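# Unfold a folding crate with four robot arms

## Task

A collapsed folding crate is lying flat on the floor; erect it so that each of its four walls stands upright and each of its four corner latches is engaged.

## Robot and tools

ROBOTS. Four identical i2rt Big YAM arms, arm1 to arm4, each with six revolute joints, a two-finger gripper and a wrist camera (arm1_cam_wrist to arm4_cam_wrist). Two fixed room cameras: cam_high and cam_low. Feet (base_link) in the scene frame, metres, quaternion w,x,y,z: arm1 (-0.344, +0.564, 0.400) q(0.769,-0.004,0,-0.639); arm2 (-0.347, -0.575, 0.384) q(0.754,0,0,0.657); arm3 (0.320, 0.573, 0.372) q(0.627,0.001,-0.001,-0.779); arm4 (0.356, -0.566, 0.334) q(0.630,0,0,0.777). Each foot faces along its own +x. Reach is roughly 1.0 m from the joint1 axis.

FRAME. One shared scene frame, origin on the floor, +z up, metres. The hand point sits between the finger pads about 1 cm behind the tips; fingers point along the hand's +z and open/close along its y. hand_target is where the hand would be at the joint targets currently held; printed hand positions can be off, more when stretched out.

JOINTS (absolute radians; tolerance for done in brackets): joint1_rad -2.879..2.879 (0.045), base yaw, positive counter-clockwise seen from above, 0 = along foot's +x. joint2_rad 0..3.141 (0.14), shoulder, 0 = upper arm pointing back, roughly level, positive lifts it up and over. joint3_rad 0..3.019 (0.09), elbow, 0 = folded, positive opens. joint4_rad -1.692..1.57 (0.055), hand pitch, positive tips fingers up. joint5_rad -1.57..1.57 (0.03), sideways hand swing, positive to the arm's right. joint6_rad -2.094..2.094 (0.035), hand roll, positive clockwise viewed from behind. gripper_m 0..0.093 (0.003), absolute fingertip gap in metres.

TOOL move. Arguments arm1, arm2, arm3, arm4 (each an object, one per arm; omit an arm to leave it on its old command) and cameras (list of names, or ["all"], or [] for none; default none when an action is given, all when not). Per arm: "joints" = dict of absolute joint targets by name; "min_time_s" 0.1..8 s = the shortest duration for that arm's joint motions; "target" = a single list of seven numbers [x, y, z, qw, qx, qy, qz], an absolute hand pose in the scene frame (metres, unit quaternion), reached along a straight line from the current hand_target; "speed" 0.002..0.5 m/s (default 0.25), only allowed with target, rotation capped at twice that in rad/s. With target, joints may carry gripper_m only. All hand paths in one call finish together, paced by the slowest; each path lasts 0.5 to 10 s and one action at most 15 s. Paths ignore obstacles and other arms, lag, drift, can overshoot speed near full stretch, and often end a centimetre or more off. Each control step clips the commanded pose to within 100 mm and 20 degrees of the measured hand. Unknown keys make a call invalid; out-of-range values make it refused, and a refusal or a stop cancels the remaining move/wait/finished_scene calls of that reply.

RESULTS. Per arm: joint_positions, Joint velocities (rad/s, gripper m/s; "within noise" = still), joint torques (N m, arm joints only, offsets and noise included, joints 3 and 4 wrap at ±28), hand, hand_target, joint_status and hand_status. A "move" line gives per arm "done" or its worst status. off_target: stopped short and maybe still pushing. time_out: joint stuck; it keeps pushing to a nearby target (listed in on_its_own, where "held at" is a target, not a reading); resend its reported position to relieve it. "joint command not followed"/"pose unreachable"/not_followed: the self/arm-collision check withheld the command; it may retry until new targets arrive. Arms marked "as last shown" were not commanded this call. A "pictures" line lists image order; images may lag the state slightly. A move with no action returns full state, images and the scene number.

OTHER TOOLS. wait(seconds 0..10, cameras): lets time pass, returns state. zoom_image(camera, region [x0,y0,x1,y1] pixels, max 504x504; images are 672x504, origin top-left) on the newest image of that camera. read_manual(section="licences") gives licence text only. finished_scene(scene = current scene number) ends the scene irrevocably; the crate must stay assembled with no robot holding it.

GRIPPER. Gripping a rigid part at full force reads up to 0.005 m under its width (some read up to 0.002 over). Empty and shut reads 0.000-0.003. Commanding about 0.005 m below the first-touch reading gives full force (roughly 50-64 N per pad). Release by commanding well above the reading.

AVOID. Arm-to-arm hard contact (including one gripper closing on another's fingers) ends the scene; the clearance check can be late and ignores fingers, housings and cameras meeting. Arms keep pushing after contact and can push hard. Do not drop parts, release moving parts, slam, or strike fixed or heavy items. Sustained loads, stretched poses or pushing at unreachable goals heat motors: MOTOR HOT at 85 °C, and at 100 °C the arm goes limp for 30-60 s or more (OVER-TEMPERATURE FAULT; keys then read limit_stop_at_motor_heat; resend targets afterwards). The scene keeps running while you think, arms holding their last command; wrist drives are weak and all joints have gear play.

Each tool is called after ">>>" as name(argument=value, ...) on one line, values as JSON.

## Session

>>> move(cameras=["all"])

Scene clock: 0.00 s.
Joint torques (N m): no reading
Motor temperatures (°C): arm1=[27 28 28 28 23 23 25] | arm2=[24 25 23 25 28 27 25] | arm3=[26 24 27 24 26 24 27] | arm4=[25 26 26 31 26 25 27]
Heat: arm1: hottest joint2_rad 28 °C; arm2: hottest joint5_rad 28 °C; arm3: hottest joint3_rad 27 °C; arm4: hottest joint4_rad 31 °C.
Joint velocities: within noise
arm1.joint_positions: joint1_rad=-0.585 joint2_rad=+0.620 joint3_rad=+1.408 joint4_rad=-1.557 joint5_rad=+0.191 joint6_rad=-0.040 gripper_m=+0.09396
arm1.joint_status: not commanded
arm1.hand: x=-0.4494 y=+0.3976 z=+0.9080 quat_wxyz=(-0.135, -0.774, -0.490, +0.379) (m; scene frame)
arm1.hand_target: x=-0.4487 y=+0.3992 z=+0.9183 quat_wxyz=(-0.142, -0.770, -0.486, +0.388) (m; scene frame)
arm1.hand_status: not commanded
arm2.joint_positions: joint1_rad=+0.742 joint2_rad=+0.634 joint3_rad=+1.438 joint4_rad=-1.211 joint5_rad=-0.133 joint6_rad=-0.320 gripper_m=+0.09396
arm2.joint_status: not commanded
arm2.hand: x=-0.5071 y=-0.3840 z=+0.9710 quat_wxyz=(-0.284, +0.802, -0.229, -0.472) (m; scene frame)
arm2.hand_target: x=-0.5054 y=-0.3866 z=+0.9838 quat_wxyz=(-0.292, +0.795, -0.226, -0.481) (m; scene frame)
arm2.hand_status: not commanded
arm3.joint_positions: joint1_rad=+0.368 joint2_rad=+0.623 joint3_rad=+1.401 joint4_rad=-1.238 joint5_rad=-0.070 joint6_rad=+0.635 gripper_m=+0.09396
arm3.joint_status: not commanded
arm3.hand: x=+0.3681 y=+0.3300 z=+0.9365 quat_wxyz=(-0.499, -0.717, -0.455, +0.173) (m; scene frame)
arm3.hand_target: x=+0.3677 y=+0.3328 z=+0.9460 quat_wxyz=(-0.508, -0.712, -0.452, +0.176) (m; scene frame)
arm3.hand_status: not commanded
arm4.joint_positions: joint1_rad=+0.790 joint2_rad=+0.548 joint3_rad=+1.366 joint4_rad=-1.267 joint5_rad=+0.241 joint6_rad=-0.097 gripper_m=+0.09396
arm4.joint_status: not commanded
arm4.hand: x=+0.1989 y=-0.4149 z=+0.8936 quat_wxyz=(-0.270, +0.802, -0.260, -0.465) (m; scene frame)
arm4.hand_target: x=+0.2019 y=-0.4169 z=+0.9028 quat_wxyz=(-0.272, +0.796, -0.260, -0.474) (m; scene frame)
arm4.hand_status: not commanded
pictures: arm1_cam_wrist, arm2_cam_wrist, arm3_cam_wrist, arm4_cam_wrist, cam_high, cam_low

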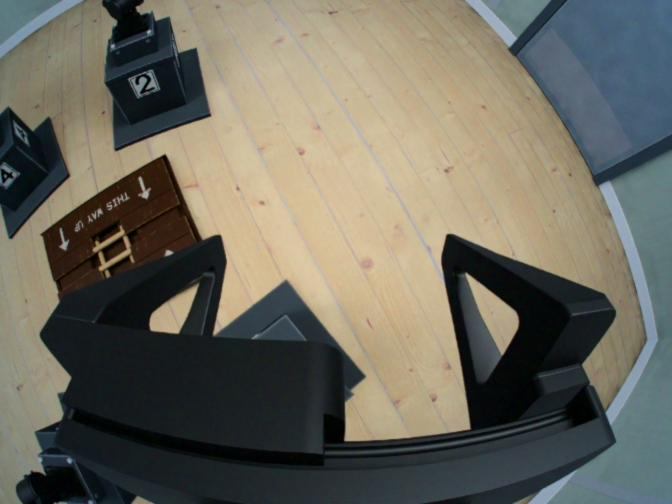

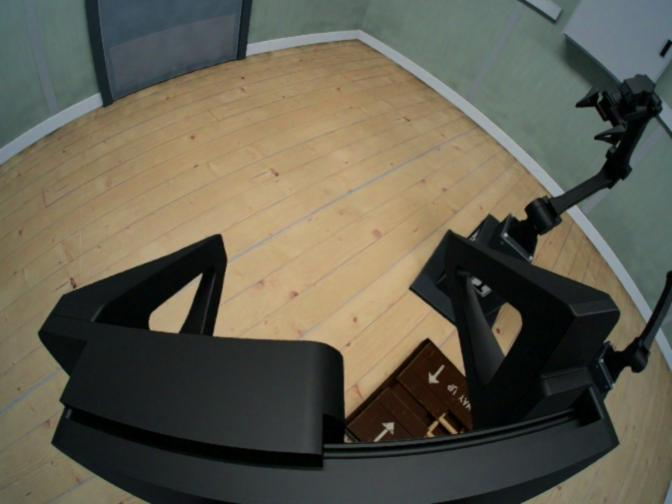

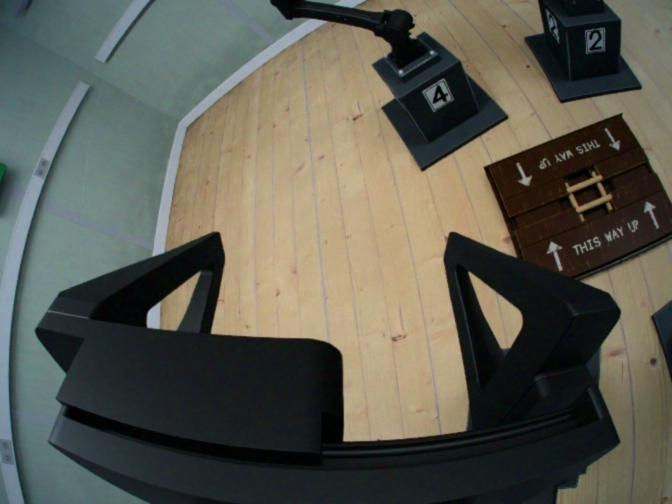

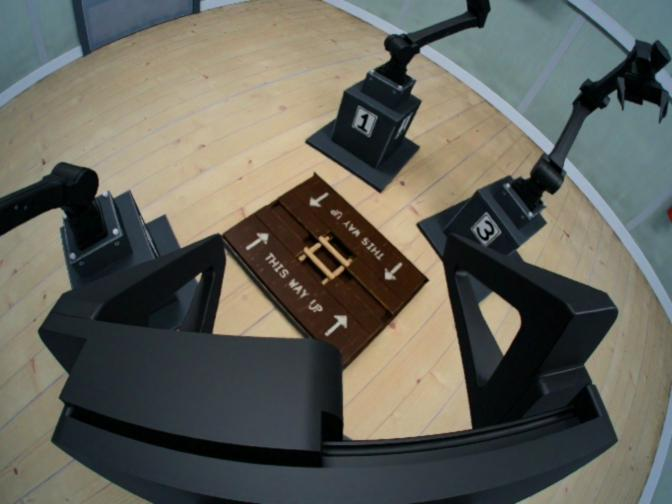

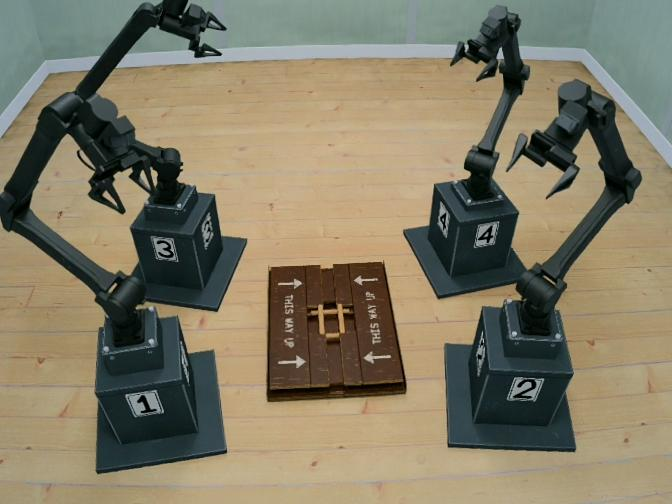

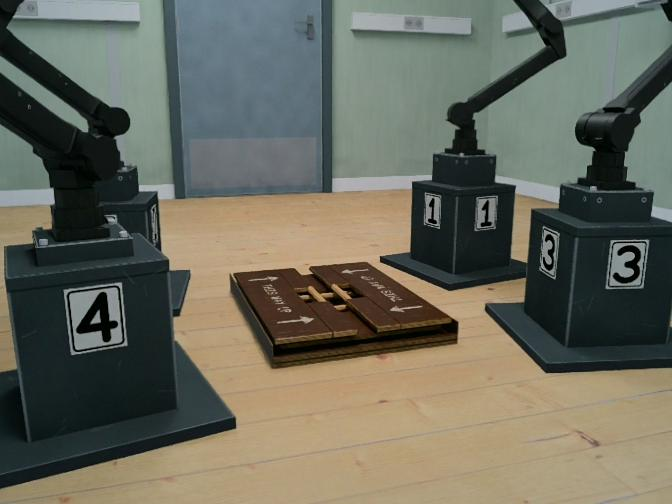

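>>> zoom_image(camera="cam_high", region=[240, 240, 430, 420])

>>> zoom_image(camera="cam_low", region=[210, 230, 480, 390])

>>> zoom_image(camera="arm3_cam_wrist", region=[460, 90, 672, 300])

>>> zoom_image(camera="arm4_cam_wrist", region=[200, 150, 450, 380])

Scaled by 2.653 from the camera's 672x504 image, which has a finer 960x720 frame.

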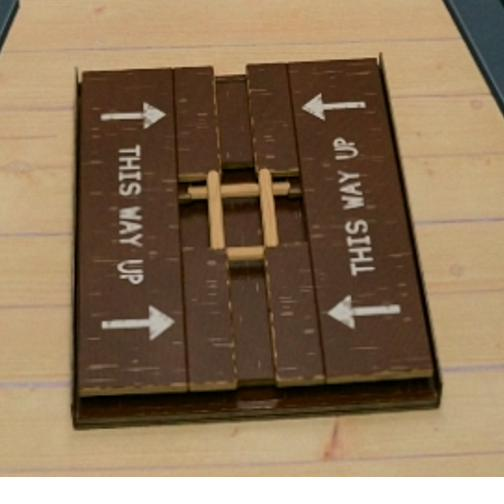

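Scaled by 1.867 from the camera's 672x504 image, which has a finer 960x720 frame.

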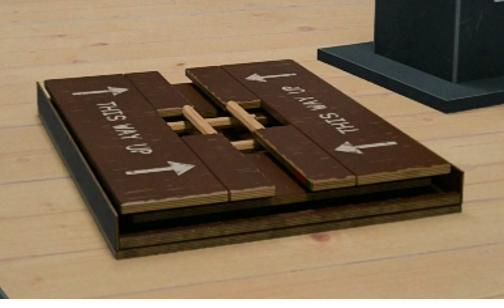

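Scaled by 2.377 from the camera's 672x504 image, which has a finer 960x720 frame.

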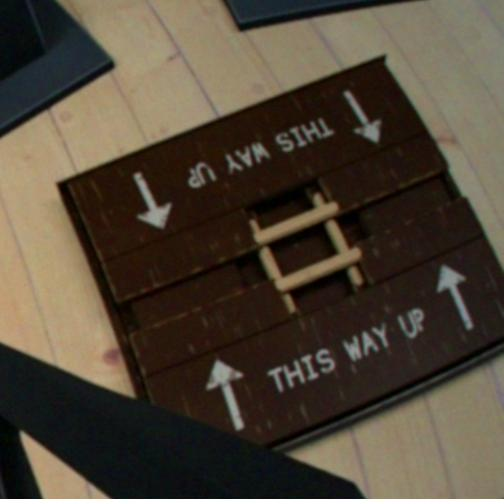

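Scaled by 2.016 from the camera's 672x504 image, which has a finer 960x720 frame.

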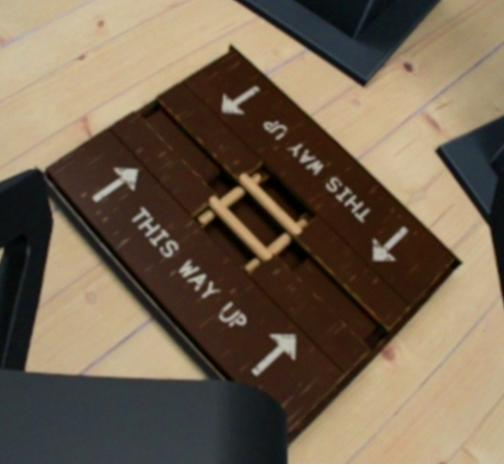

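>>> move(arm3={"target": [-0.03, 0.15, 0.5, 0, 1, 0, 0], "speed": 0.35}, arm2={"target": [-0.03, -0.15, 0.5, 0, 0, 1, 0], "speed": 0.35}, cameras=["all"])

Scene clock: 56.03 s.
Joint torques (N m): arm1=[-0.15 1.14 8.27 2.21 0.23 0.09] | arm2=[-0.73 -17.55 9.8 -0.09 0.2 0.1] | arm3=[-1.38 -13.8 10.73 -0.13 0.31 0.15] | arm4=[1.73 3.25 10.06 1.85 -0.04 0.11]
Motor temperatures (°C): arm1=[27 28 31 28 23 23 25] | arm2=[24 25 25 25 28 26 25] | arm3=[26 24 31 24 26 23 27] | arm4=[25 26 30 31 26 25 27]
Heat: arm1: hottest joint3_rad 31 °C; arm2: hottest joint5_rad 28 °C; arm3: hottest joint3_rad 31 °C; arm4: hottest joint4_rad 31 °C.
move: arm2 off_target; arm3 off_target
Joint velocities: within noise
arm1, arm4: as last shown
arm2.joint_positions: joint1_rad=-0.502 joint2_rad=+1.782 joint3_rad=+1.406 joint4_rad=-1.249 joint5_rad=-0.015 joint6_rad=+0.910 gripper_m=+0.09397
arm2.joint_status: not commanded
arm2.hand: x=-0.0450 y=-0.1647 z=+0.4834 quat_wxyz=(+0.022, +0.011, -1.000, +0.017) (m; scene frame)
arm2.hand_target: x=-0.0343 y=-0.1543 z=+0.4978 quat_wxyz=(+0.011, +0.005, -1.000, +0.005) (m; scene frame)
arm2.hand_status: off_target (0.027 m and 3.4 deg from the pose sent, 0.710 m and 153.5 deg at the start)
arm3.joint_positions: joint1_rad=-0.468 joint2_rad=+1.798 joint3_rad=+1.493 joint4_rad=-1.288 joint5_rad=-0.009 joint6_rad=+0.866 gripper_m=+0.09396
arm3.joint_status: not commanded
arm3.hand: x=-0.0151 y=+0.1600 z=+0.4920 quat_wxyz=(+0.006, -1.000, -0.011, -0.012) (m; scene frame)
arm3.hand_target: x=-0.0294 y=+0.1523 z=+0.4969 quat_wxyz=(+0.002, -1.000, +0.000, -0.006) (m; scene frame)
arm3.hand_status: off_target (0.020 m and 2.0 deg from the pose sent, 0.618 m and 88.4 deg at the start)
pictures: arm1_cam_wrist, arm2_cam_wrist, arm3_cam_wrist, arm4_cam_wrist, cam_high, cam_low

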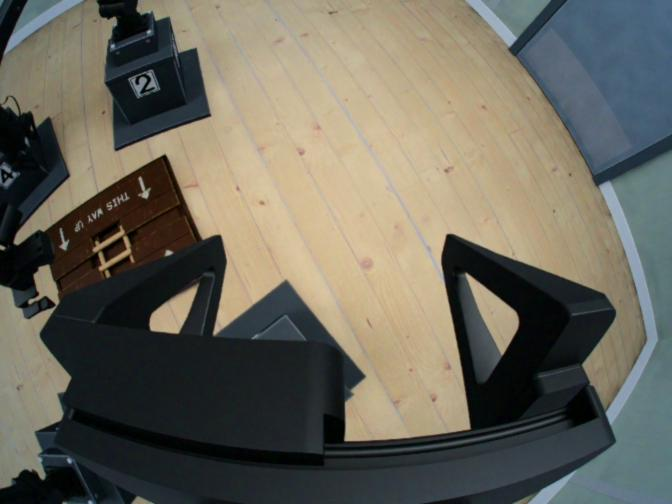

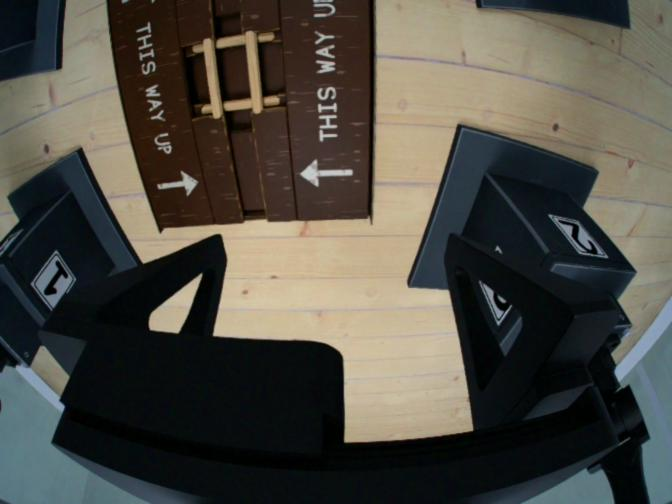

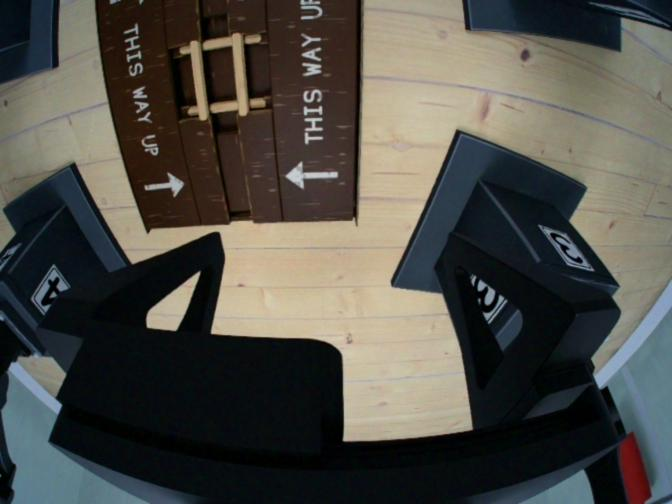

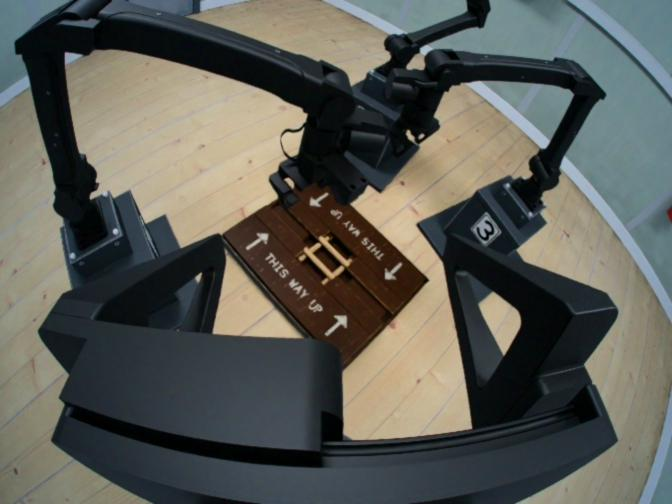

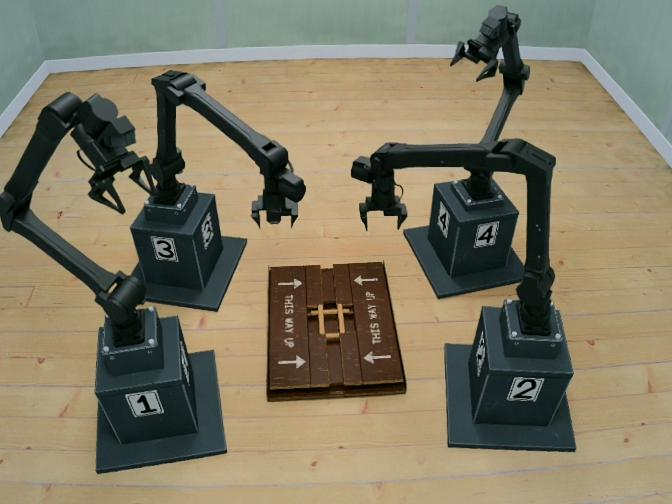

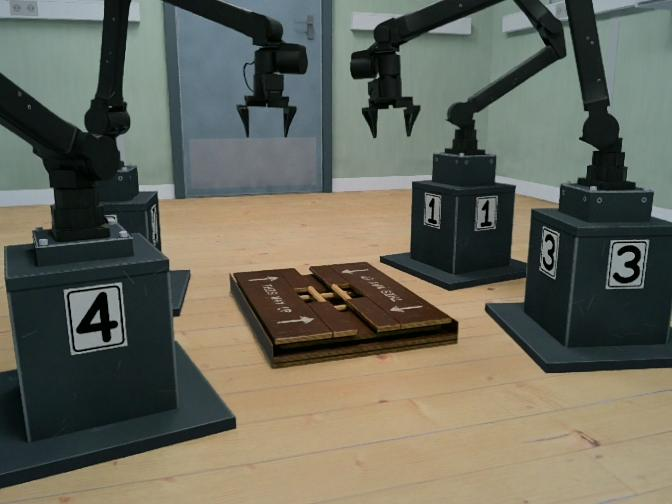

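>>> zoom_image(camera="arm3_cam_wrist", region=[100, 0, 380, 240])

>>> zoom_image(camera="arm2_cam_wrist", region=[100, 0, 380, 240])

>>> zoom_image(camera="cam_low", region=[290, 270, 400, 360])

Scaled by 1.800 from the camera's 672x504 image, which has a finer 960x720 frame.

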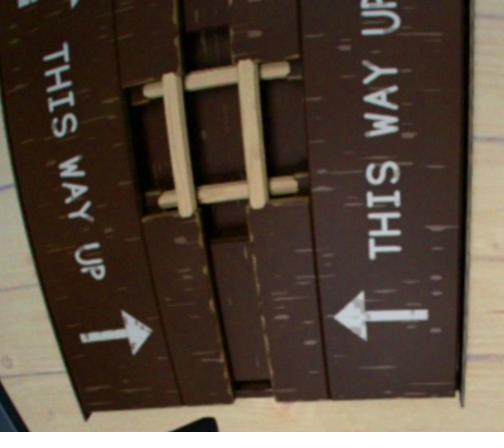

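Scaled by 1.800 from the camera's 672x504 image, which has a finer 960x720 frame.

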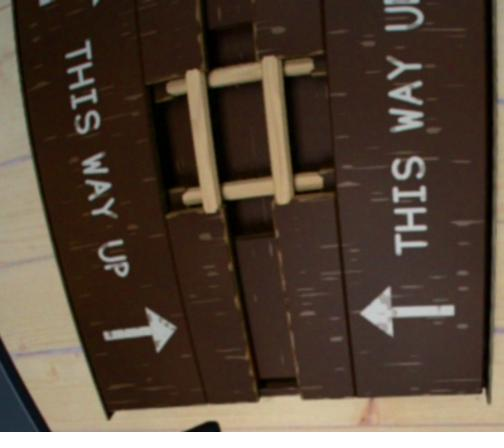

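Scaled by 4.582 from the camera's 672x504 image, which has a finer 960x720 frame.

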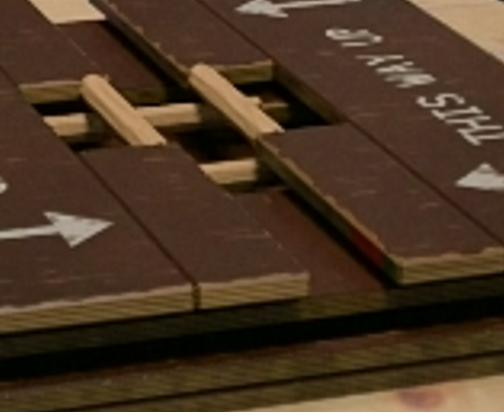

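>>> move(arm3={"target": [-0.047, 0.009, 0.19, 0, 0.9997, 0.024, 0], "speed": 0.3, "joints": {"gripper_m": 0.045}}, cameras=["arm3_cam_wrist", "cam_low", "arm2_cam_wrist"])

Scene clock: 91.17 s.
Joint torques (N m): arm1=[0.26 1.85 8.35 2.24 0.21 0.13] | arm2=[-0.38 -17.55 9.78 -0.13 0.2 0.07] | arm3=[-0.03 -19.66 8.5 -0.02 0.32 0.16] | arm4=[1.67 3.25 10.07 1.85 -0.04 0.11]
Motor temperatures (°C): arm1=[27 28 32 28 23 23 25] | arm2=[24 27 28 25 28 26 25] | arm3=[26 25 33 24 26 23 27] | arm4=[25 26 31 31 26 25 27]
Heat: arm1: hottest joint3_rad 32 °C; arm2: hottest joint3_rad 28 °C; arm3: hottest joint3_rad 33 °C; arm4: hottest joint3_rad 31 °C.
move: arm3 off_target
Joint velocities: within noise
arm1, arm4: as last shown
arm2.joint_positions: joint1_rad=-0.500 joint2_rad=+1.782 joint3_rad=+1.406 joint4_rad=-1.249 joint5_rad=-0.015 joint6_rad=+0.912 gripper_m=+0.09397
arm2.joint_status: not commanded
arm2.hand: x=-0.0456 y=-0.1643 z=+0.4834 quat_wxyz=(+0.022, +0.011, -1.000, +0.017) (m; scene frame)
arm2.hand_target: x=-0.0349 y=-0.1538 z=+0.4978 quat_wxyz=(+0.011, +0.005, -1.000, +0.005) (m; scene frame)
arm2.hand_status: not commanded
arm3.joint_positions: joint1_rad=-0.368 joint2_rad=+2.480 joint3_rad=+1.814 joint4_rad=-0.905 joint5_rad=+0.002 joint6_rad=+0.935 gripper_m=+0.04513
arm3.joint_status: all done
arm3.hand: x=-0.0450 y=+0.0208 z=+0.1963 quat_wxyz=(+0.000, -1.000, -0.026, -0.001) (m; scene frame)
arm3.hand_target: x=-0.0455 y=+0.0114 z=+0.1898 quat_wxyz=(+0.001, -1.000, -0.025, +0.001) (m; scene frame)
arm3.hand_status: off_target (0.014 m and 0.2 deg from the pose sent, 0.339 m and 2.2 deg at the start)
pictures: arm2_cam_wrist, arm3_cam_wrist, cam_low

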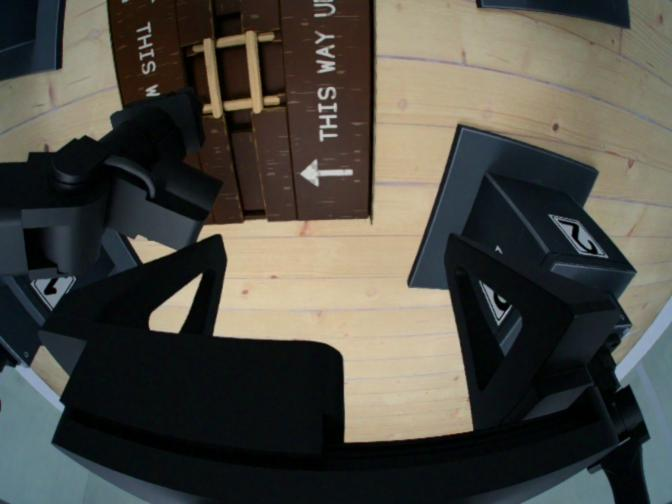

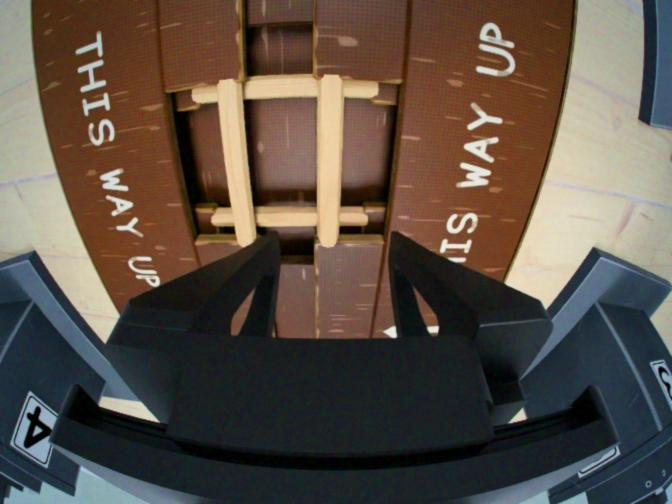

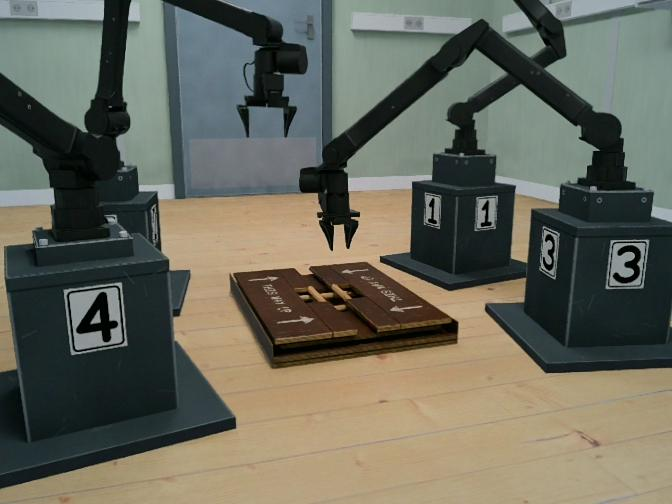

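>>> move(arm3={"target": [-0.030, 0.011, 0.055, 0, 0.9997, 0.024, 0], "speed": 0.15}, cameras=["arm3_cam_wrist", "cam_low"])

Scene clock: 97.50 s.
Joint torques (N m): arm1=[0.26 1.38 8.29 2.18 0.21 0.11] | arm2=[-0.44 -17.49 9.81 -0.13 0.2 0.07] | arm3=[0.44 -19.55 7.39 0.57 0.19 0.15] | arm4=[1.73 3.31 10.07 1.87 -0.04 0.11]
Motor temperatures (°C): arm1=[27 28 32 28 23 23 25] | arm2=[24 27 28 25 28 26 25] | arm3=[26 25 33 24 26 23 27] | arm4=[25 26 31 31 26 25 27]
Heat: arm1: hottest joint3_rad 32 °C; arm2: hottest joint3_rad 28 °C; arm3: hottest joint3_rad 33 °C; arm4: hottest joint3_rad 31 °C.
move: arm3 off_target
Joint velocities: within noise
arm1, arm2, arm4: as last shown
arm3.joint_positions: joint1_rad=-0.351 joint2_rad=+2.719 joint3_rad=+1.904 joint4_rad=-0.765 joint5_rad=+0.002 joint6_rad=+0.955 gripper_m=+0.04513
arm3.joint_status: not commanded
arm3.hand: x=-0.0311 y=+0.0213 z=+0.0686 quat_wxyz=(+0.004, -1.000, -0.024, -0.003) (m; scene frame)
arm3.hand_target: x=-0.0277 y=+0.0120 z=+0.0560 quat_wxyz=(+0.000, -1.000, -0.025, +0.000) (m; scene frame)
arm3.hand_status: off_target (0.017 m and 0.6 deg from the pose sent, 0.142 m and 0.2 deg at the start)
pictures: arm3_cam_wrist, cam_low

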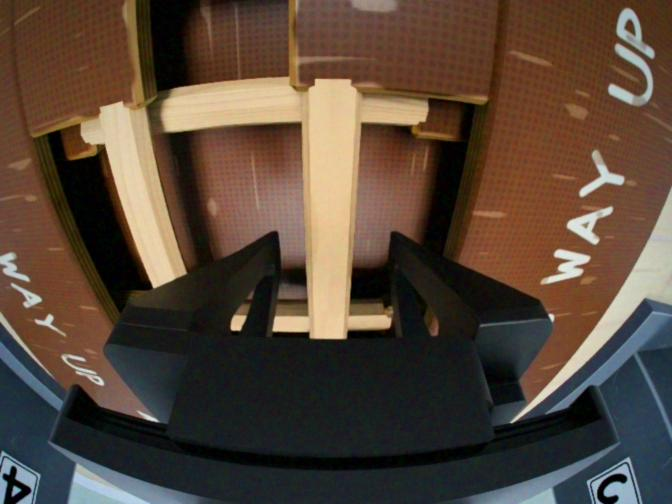

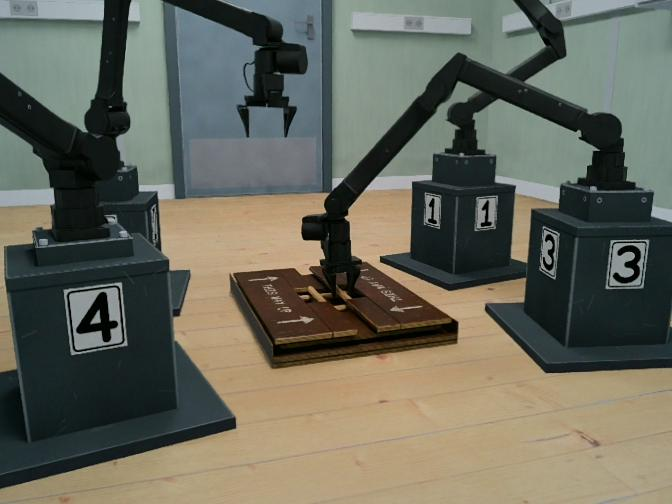

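>>> move(arm3={"target": [-0.029, 0.0115, 0.042, 0, 0.9997, 0.024, 0], "speed": 0.1}, cameras=[])

>>> move(arm3={"joints": {"gripper_m": 0.011}}, cameras=["arm3_cam_wrist", "cam_low"])

Scene clock: 107.40 s.
Joint torques (N m): arm1=[-0.09 1.96 8.38 1.99 0.19 0.08] | arm2=[-0.38 -17.49 9.78 -0.14 0.2 0.07] | arm3=[0.32 -19.25 7.64 0.7 0.23 0.18] | arm4=[1.73 3.31 10.07 1.87 -0.04 0.11]
Motor temperatures (°C): arm1=[27 28 32 28 23 23 25] | arm2=[24 28 28 25 28 26 25] | arm3=[26 26 33 24 26 23 27] | arm4=[25 26 31 31 26 25 27]
Heat: arm1: hottest joint3_rad 32 °C; arm2: hottest joint2_rad 28 °C; arm3: hottest joint3_rad 33 °C; arm4: hottest joint3_rad 31 °C.
move: arm3 off_target
Joint velocities: within noise
arm1, arm2, arm4: as last shown
arm3.joint_positions: joint1_rad=-0.354 joint2_rad=+2.746 joint3_rad=+1.926 joint4_rad=-0.757 joint5_rad=+0.002 joint6_rad=+0.957 gripper_m=+0.04513
arm3.joint_status: not commanded
arm3.hand: x=-0.0333 y=+0.0215 z=+0.0566 quat_wxyz=(+0.003, -1.000, -0.022, -0.003) (m; scene frame)
arm3.hand_target: x=-0.0303 y=+0.0134 z=+0.0423 quat_wxyz=(+0.000, -1.000, -0.022, +0.000) (m; scene frame)
arm3.hand_status: off_target (0.018 m and 0.5 deg from the pose sent, 0.028 m and 0.6 deg at the start)
pictures: none
No camera images: "cameras" was empty.

Scene clock: 108.13 s.
Joint torques (N m): arm1=[-0.32 1.85 8.31 2.14 0.27 0.08] | arm2=[-0.44 -17.49 9.78 -0.14 0.2 0.07] | arm3=[0.32 -19.37 7.34 0.54 0.25 0.15] | arm4=[1.73 3.31 10.07 1.87 -0.04 0.11]
Motor temperatures (°C): arm1=[27 28 32 28 23 23 25] | arm2=[24 28 28 25 28 26 25] | arm3=[26 26 33 24 26 23 27] | arm4=[25 26 31 31 26 25 27]
Heat: arm1: hottest joint3_rad 32 °C; arm2: hottest joint2_rad 28 °C; arm3: hottest joint3_rad 33 °C; arm4: hottest joint3_rad 31 °C.
move: arm3 off_target
Joint velocities: within noise
arm1, arm2, arm4: as last shown
arm3.joint_positions: joint1_rad=-0.353 joint2_rad=+2.746 joint3_rad=+1.928 joint4_rad=-0.753 joint5_rad=+0.002 joint6_rad=+0.966 gripper_m=+0.01668
arm3.joint_status: gripper_m off_target (ended at +0.01671, target +0.01100)
arm3.hand: x=-0.0335 y=+0.0193 z=+0.0570 quat_wxyz=(+0.001, -1.000, -0.018, -0.001) (m; scene frame)
arm3.hand_target: x=-0.0296 y=+0.0129 z=+0.0425 quat_wxyz=(+0.000, -1.000, -0.019, +0.001) (m; scene frame)
arm3.hand_status: not commanded
pictures: arm3_cam_wrist, cam_low

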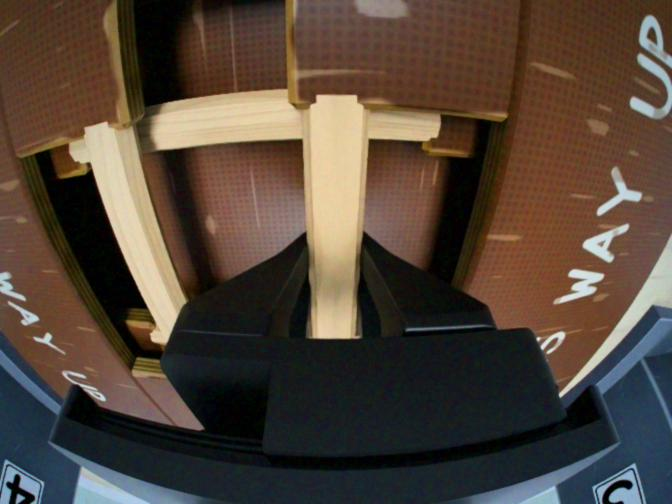

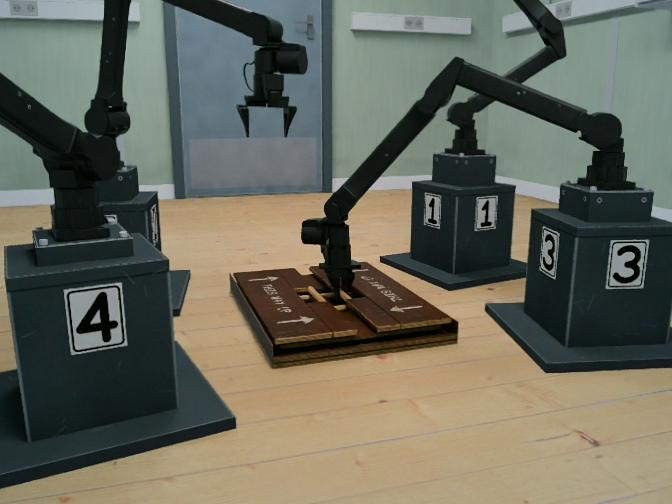

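>>> move(arm3={"target": [-0.034, 0.0375, 0.136, 0.2587, 0.9656, 0.0232, 0.0062], "speed": 0.15}, cameras=["arm3_cam_wrist", "cam_low", "cam_high"])

Scene clock: 112.37 s.
Joint torques (N m): arm1=[-0.26 2.02 8.34 2.35 0.25 0.07] | arm2=[-0.38 -17.55 9.8 -0.13 0.2 0.07] | arm3=[-1.85 -20.42 2.5 1.95 -0.61 -0.09] | arm4=[1.73 3.31 10.07 1.85 -0.04 0.11]
Motor temperatures (°C): arm1=[27 28 32 28 23 23 24] | arm2=[24 28 29 25 27 26 25] | arm3=[26 26 33 24 26 23 27] | arm4=[25 26 31 31 26 25 27]
Heat: arm1: hottest joint3_rad 32 °C; arm2: hottest joint3_rad 29 °C; arm3: hottest joint3_rad 33 °C; arm4: hottest joint3_rad 31 °C.
move: arm3 done
Joint velocities: within noise
arm1, arm2, arm4: as last shown
arm3.joint_positions: joint1_rad=-0.445 joint2_rad=+2.467 joint3_rad=+1.423 joint4_rad=-0.118 joint5_rad=-0.313 joint6_rad=+0.929 gripper_m=+0.01660
arm3.joint_status: not commanded
arm3.hand: x=-0.0339 y=+0.0299 z=+0.1341 quat_wxyz=(-0.252, -0.968, -0.022, -0.001) (m; scene frame)
arm3.hand_target: x=-0.0352 y=+0.0373 z=+0.1353 quat_wxyz=(-0.257, -0.966, -0.022, -0.005) (m; scene frame)
arm3.hand_status: done (0.008 m and 1.0 deg from the pose sent, 0.081 m and 30.1 deg at the start)
pictures: arm3_cam_wrist, cam_high, cam_low

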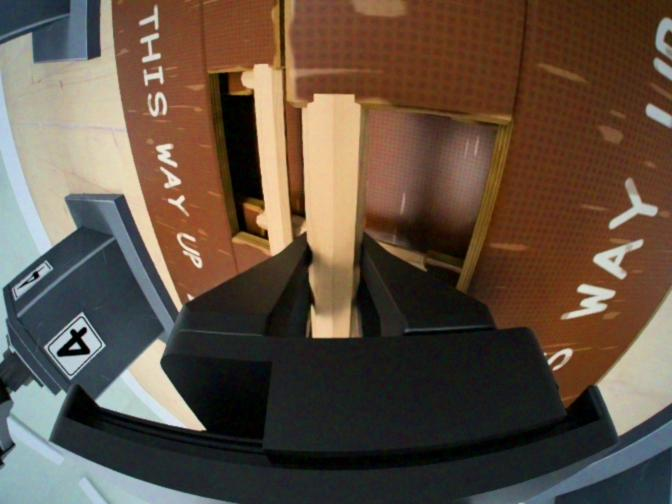

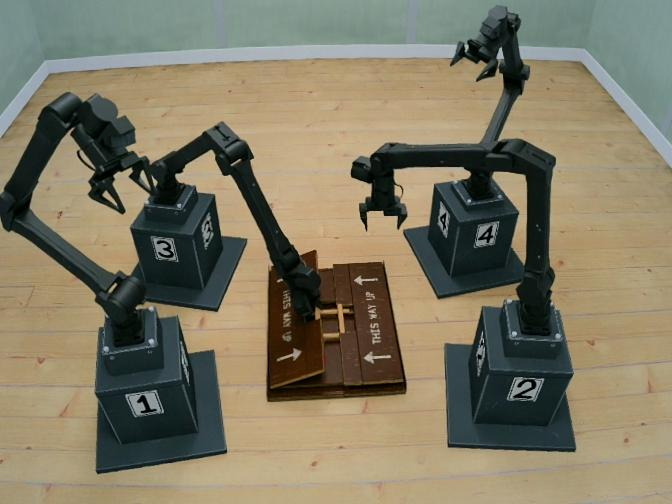

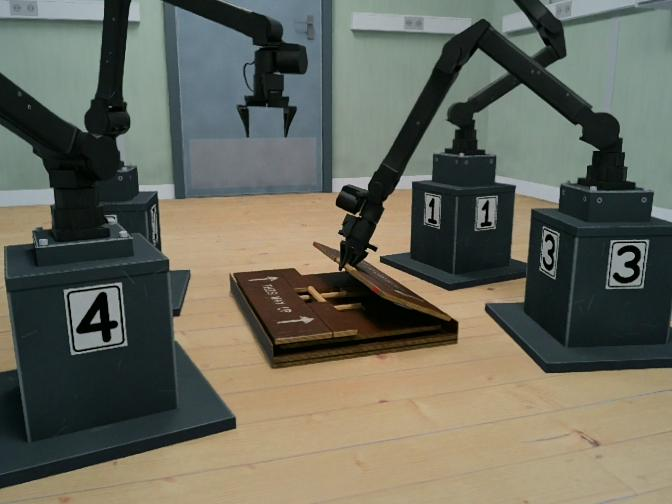

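>>> move(arm3={"target": [-0.036, 0.071, 0.185, 0.3826, 0.9236, 0.0222, 0.0092], "speed": 0.12}, cameras=[])

>>> move(arm3={"target": [-0.038, 0.110, 0.213, 0.4999, 0.8658, 0.0208, 0.012], "speed": 0.12}, cameras=["arm3_cam_wrist", "cam_low", "cam_high"])

Scene clock: 119.07 s.
Joint torques (N m): arm1=[-0.73 1.73 8.29 2.15 0.2 0.08] | arm2=[-0.38 -17.55 9.78 -0.13 0.2 0.07] | arm3=[-1.55 -18.43 1.61 1.76 -0.65 -0.03] | arm4=[1.73 3.25 10.07 1.87 -0.04 0.11]
Motor temperatures (°C): arm1=[27 28 32 28 23 23 24] | arm2=[24 28 29 25 27 26 25] | arm3=[26 27 32 24 26 23 27] | arm4=[25 26 31 31 26 25 27]
Heat: arm1: hottest joint3_rad 32 °C; arm2: hottest joint3_rad 29 °C; arm3: hottest joint3_rad 32 °C; arm4: hottest joint3_rad 31 °C.
move: arm3 off_target
Joint velocities: within noise
arm1, arm2, arm4: as last shown
arm3.joint_positions: joint1_rad=-0.526 joint2_rad=+2.363 joint3_rad=+1.199 joint4_rad=+0.206 joint5_rad=-0.523 joint6_rad=+0.938 gripper_m=+0.01656
arm3.joint_status: not commanded
arm3.hand: x=-0.0338 y=+0.0583 z=+0.1837 quat_wxyz=(-0.382, -0.924, -0.027, -0.007) (m; scene frame)
arm3.hand_target: x=-0.0324 y=+0.0681 z=+0.1848 quat_wxyz=(-0.383, -0.923, -0.024, -0.012) (m; scene frame)
arm3.hand_status: off_target (0.013 m and 0.6 deg from the pose sent, 0.065 m and 15.8 deg at the start)
pictures: none
No camera images: "cameras" was empty.

Scene clock: 120.87 s.
Joint torques (N m): arm1=[-0.44 1.26 8.29 2.21 0.22 0.11] | arm2=[-0.38 -17.55 9.78 -0.14 0.2 0.07] | arm3=[-2.55 -16.56 1.36 2.35 -0.57 -0.02] | arm4=[1.73 3.31 10.07 1.87 -0.04 0.11]
Motor temperatures (°C): arm1=[27 28 32 28 23 23 24] | arm2=[24 28 29 25 27 26 25] | arm3=[26 27 32 24 26 23 28] | arm4=[25 26 31 31 26 25 27]
Heat: arm1: hottest joint3_rad 32 °C; arm2: hottest joint3_rad 29 °C; arm3: hottest joint3_rad 32 °C; arm4: hottest joint3_rad 31 °C.
move: arm3 off_target
Joint velocities: within noise
arm1.joint_positions: joint1_rad=-0.585 joint2_rad=+0.620 joint3_rad=+1.408 joint4_rad=-1.557 joint5_rad=+0.191 joint6_rad=-0.040 gripper_m=+0.09396
arm1.joint_status: not commanded
arm1.hand: x=-0.4494 y=+0.3976 z=+0.9080 quat_wxyz=(-0.135, -0.774, -0.490, +0.379) (m; scene frame)
arm1.hand_target: x=-0.4487 y=+0.3992 z=+0.9183 quat_wxyz=(-0.142, -0.770, -0.486, +0.388) (m; scene frame)
arm1.hand_status: not commanded
arm2: as last shown
arm3.joint_positions: joint1_rad=-0.621 joint2_rad=+2.345 joint3_rad=+1.041 joint4_rad=+0.565 joint5_rad=-0.741 joint6_rad=+1.001 gripper_m=+0.01654
arm3.joint_status: not commanded
arm3.hand: x=-0.0356 y=+0.0944 z=+0.2195 quat_wxyz=(-0.501, -0.865, -0.031, -0.010) (m; scene frame)
arm3.hand_target: x=-0.0375 y=+0.1075 z=+0.2140 quat_wxyz=(-0.501, -0.865, -0.021, -0.013) (m; scene frame)
arm3.hand_status: off_target (0.017 m and 1.2 deg from the pose sent, 0.060 m and 15.2 deg at the start)
arm4.joint_positions: joint1_rad=+0.790 joint2_rad=+0.548 joint3_rad=+1.366 joint4_rad=-1.267 joint5_rad=+0.241 joint6_rad=-0.097 gripper_m=+0.09396
arm4.joint_status: not commanded
arm4.hand: x=+0.1989 y=-0.4149 z=+0.8936 quat_wxyz=(-0.270, +0.802, -0.260, -0.465) (m; scene frame)
arm4.hand_target: x=+0.2019 y=-0.4169 z=+0.9028 quat_wxyz=(-0.272, +0.796, -0.260, -0.474) (m; scene frame)
arm4.hand_status: not commanded
pictures: arm3_cam_wrist, cam_high, cam_low

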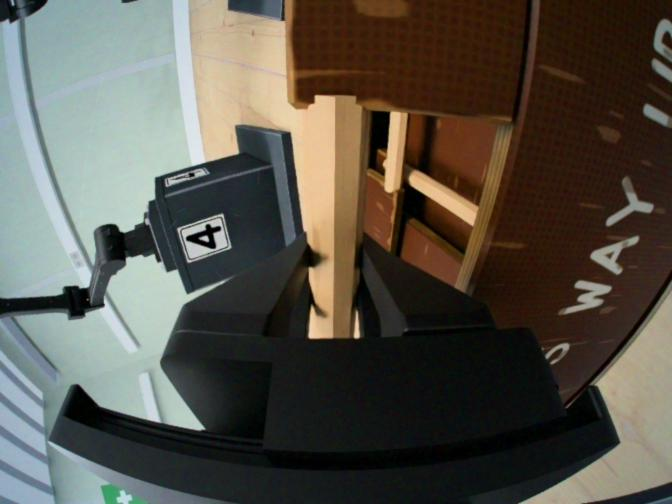

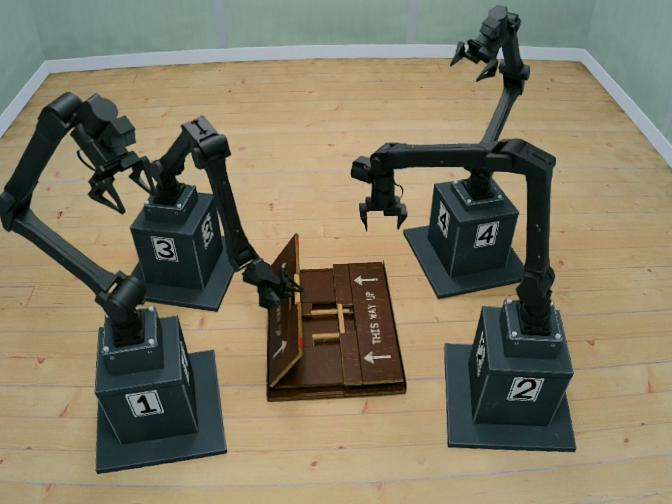

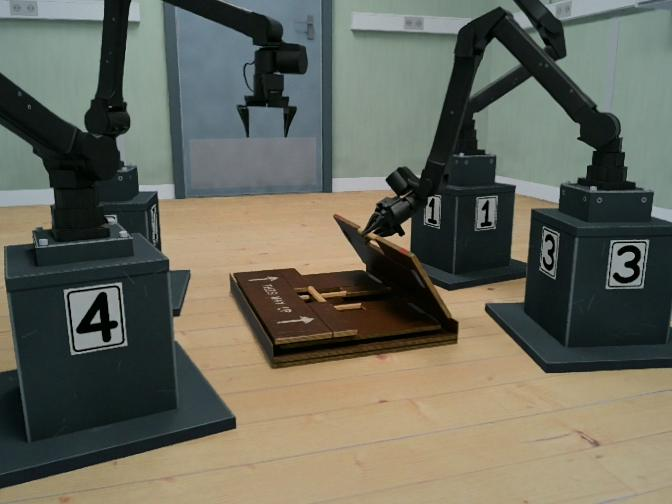

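>>> move(arm3={"target": [-0.040, 0.148, 0.236, 0.6086, 0.7931, 0.0190, 0.0146], "speed": 0.12}, cameras=[])

>>> move(arm3={"target": [-0.042, 0.191, 0.246, 0.6945, 0.7192, 0.0173, 0.0167], "speed": 0.12}, cameras=["arm3_cam_wrist", "cam_low", "cam_high", "arm2_cam_wrist"])

Scene clock: 127.70 s.
Joint torques (N m): arm1=[-0.21 1.61 8.38 2.28 0.21 0.05] | arm2=[-0.32 -17.55 9.8 -0.13 0.2 0.07] | arm3=[-2.43 -14.92 1.44 3.08 -0.54 0.16] | arm4=[1.73 3.31 10.07 1.87 -0.04 0.11]
Motor temperatures (°C): arm1=[27 28 32 28 23 23 24] | arm2=[24 28 29 24 27 26 25] | arm3=[26 27 31 24 26 23 28] | arm4=[25 26 31 31 26 25 26]
Heat: arm1: hottest joint3_rad 32 °C; arm2: hottest joint3_rad 29 °C; arm3: hottest joint3_rad 31 °C; arm4: hottest joint3_rad 31 °C.
move: arm3 off_target
Joint velocities: within noise
arm1, arm2, arm4: as last shown
arm3.joint_positions: joint1_rad=-0.721 joint2_rad=+2.412 joint3_rad=+0.944 joint4_rad=+1.000 joint5_rad=-0.945 joint6_rad=+1.161 gripper_m=+0.01654
arm3.joint_status: not commanded
arm3.hand: x=-0.0356 y=+0.1368 z=+0.2433 quat_wxyz=(-0.607, -0.794, -0.032, -0.013) (m; scene frame)
arm3.hand_target: x=-0.0392 y=+0.1468 z=+0.2363 quat_wxyz=(-0.609, -0.793, -0.020, -0.016) (m; scene frame)
arm3.hand_status: off_target (0.014 m and 1.5 deg from the pose sent, 0.056 m and 14.8 deg at the start)
pictures: none
No camera images: "cameras" was empty.

Scene clock: 129.60 s.
Joint torques (N m): arm1=[0.03 1.38 8.4 2.1 0.23 0.08] | arm2=[-0.38 -17.55 9.8 -0.13 0.2 0.07] | arm3=[-2.49 -13.74 1.24 2.67 -0.15 0.23] | arm4=[1.79 3.31 10.07 1.87 -0.04 0.11]
Motor temperatures (°C): arm1=[27 28 32 28 23 23 24] | arm2=[24 28 29 24 27 26 25] | arm3=[26 27 31 24 26 23 28] | arm4=[25 26 31 31 26 25 26]
Heat: arm1: hottest joint3_rad 32 °C; arm2: hottest joint3_rad 29 °C; arm3: hottest joint3_rad 31 °C; arm4: hottest joint3_rad 31 °C.
move: arm3 off_target
Joint velocities: within noise
arm1, arm4: as last shown
arm2.joint_positions: joint1_rad=-0.500 joint2_rad=+1.782 joint3_rad=+1.406 joint4_rad=-1.249 joint5_rad=-0.015 joint6_rad=+0.912 gripper_m=+0.09397
arm2.joint_status: not commanded
arm2.hand: x=-0.0456 y=-0.1643 z=+0.4834 quat_wxyz=(+0.022, +0.011, -1.000, +0.017) (m; scene frame)
arm2.hand_target: x=-0.0349 y=-0.1538 z=+0.4978 quat_wxyz=(+0.011, +0.005, -1.000, +0.005) (m; scene frame)
arm2.hand_status: not commanded
arm3.joint_positions: joint1_rad=-0.821 joint2_rad=+2.570 joint3_rad=+0.937 joint4_rad=+1.554 joint5_rad=-1.097 joint6_rad=+1.471 gripper_m=+0.01653
arm3.joint_status: not commanded
arm3.hand: x=-0.0362 y=+0.1827 z=+0.2551 quat_wxyz=(-0.694, -0.719, -0.032, -0.012) (m; scene frame)
arm3.hand_target: x=-0.0426 y=+0.1904 z=+0.2470 quat_wxyz=(-0.695, -0.718, -0.019, -0.015) (m; scene frame)
arm3.hand_status: off_target (0.014 m and 1.8 deg from the pose sent, 0.055 m and 13.4 deg at the start)
pictures: arm2_cam_wrist, arm3_cam_wrist, cam_high, cam_low

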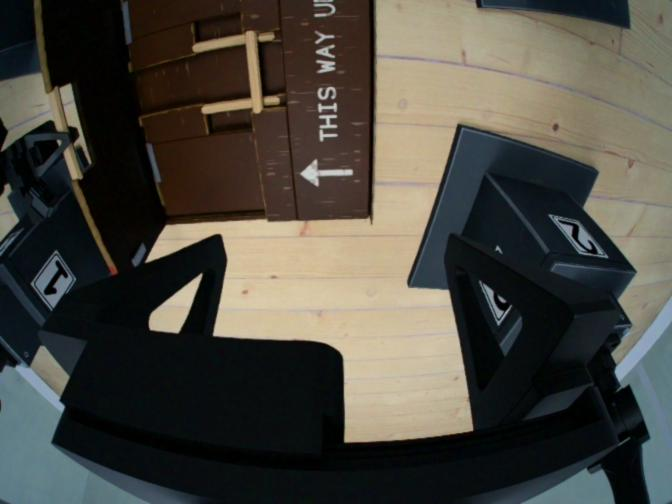

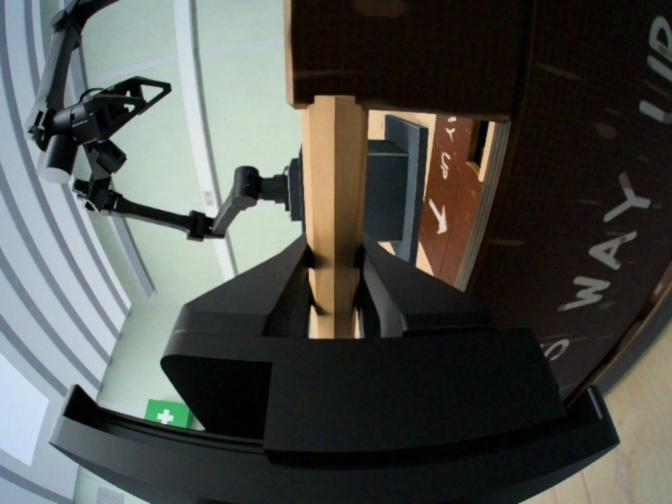

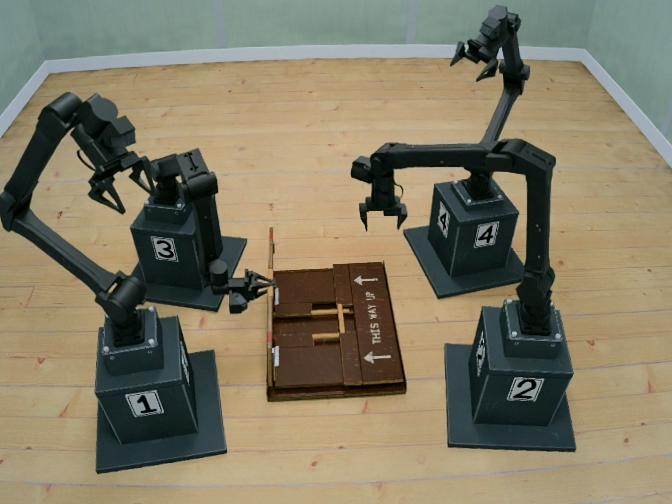

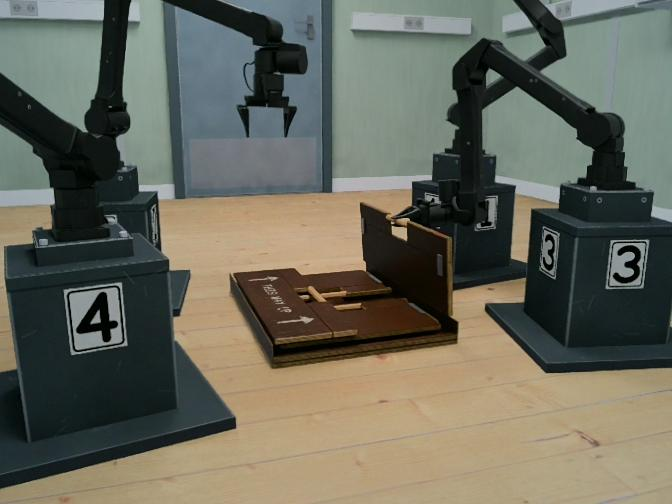

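>>> move(arm2={"target": [-0.022, -0.042, 0.15, 0, -0.024, 0.9997, 0], "speed": 0.3, "joints": {"gripper_m": 0.045}}, cameras=["arm2_cam_wrist", "cam_high"])

Scene clock: 143.40 s.
Joint torques (N m): arm1=[0.09 1.73 8.17 2.06 0.2 0.11] | arm2=[0.38 -23.71 6.87 0.43 0.21 0.07] | arm3=[-2.49 -13.45 1.25 2.73 -0.16 0.19] | arm4=[1.73 3.31 10.07 1.87 -0.04 0.11]
Motor temperatures (°C): arm1=[27 28 32 28 23 23 24] | arm2=[24 28 29 24 27 26 25] | arm3=[26 26 30 24 26 23 28] | arm4=[25 26 31 31 26 25 26]
Heat: arm1: hottest joint3_rad 32 °C; arm2: hottest joint3_rad 29 °C; arm3: hottest joint3_rad 30 °C; arm4: hottest joint3_rad 31 °C.
move: arm2 off_target
Joint velocities: within noise
arm1, arm3, arm4: as last shown
arm2.joint_positions: joint1_rad=-0.410 joint2_rad=+2.512 joint3_rad=+1.633 joint4_rad=-0.731 joint5_rad=-0.002 joint6_rad=+0.967 gripper_m=+0.04513
arm2.joint_status: all done
arm2.hand: x=-0.0339 y=-0.0606 z=+0.1413 quat_wxyz=(+0.011, +0.029, -0.999, +0.015) (m; scene frame)
arm2.hand_target: x=-0.0264 y=-0.0429 z=+0.1502 quat_wxyz=(-0.001, +0.027, -1.000, +0.000) (m; scene frame)
arm2.hand_status: off_target (0.024 m and 2.3 deg from the pose sent, 0.356 m and 3.5 deg at the start)
pictures: arm2_cam_wrist, cam_high

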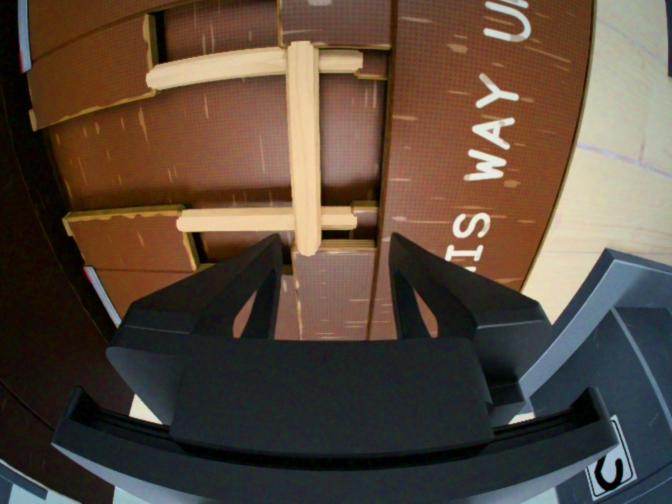

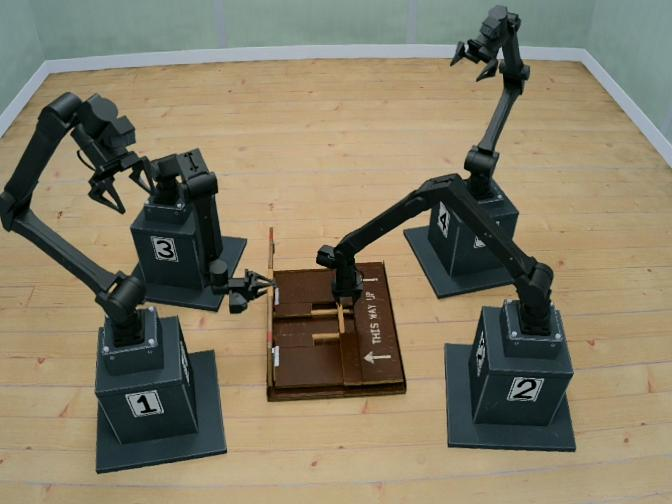

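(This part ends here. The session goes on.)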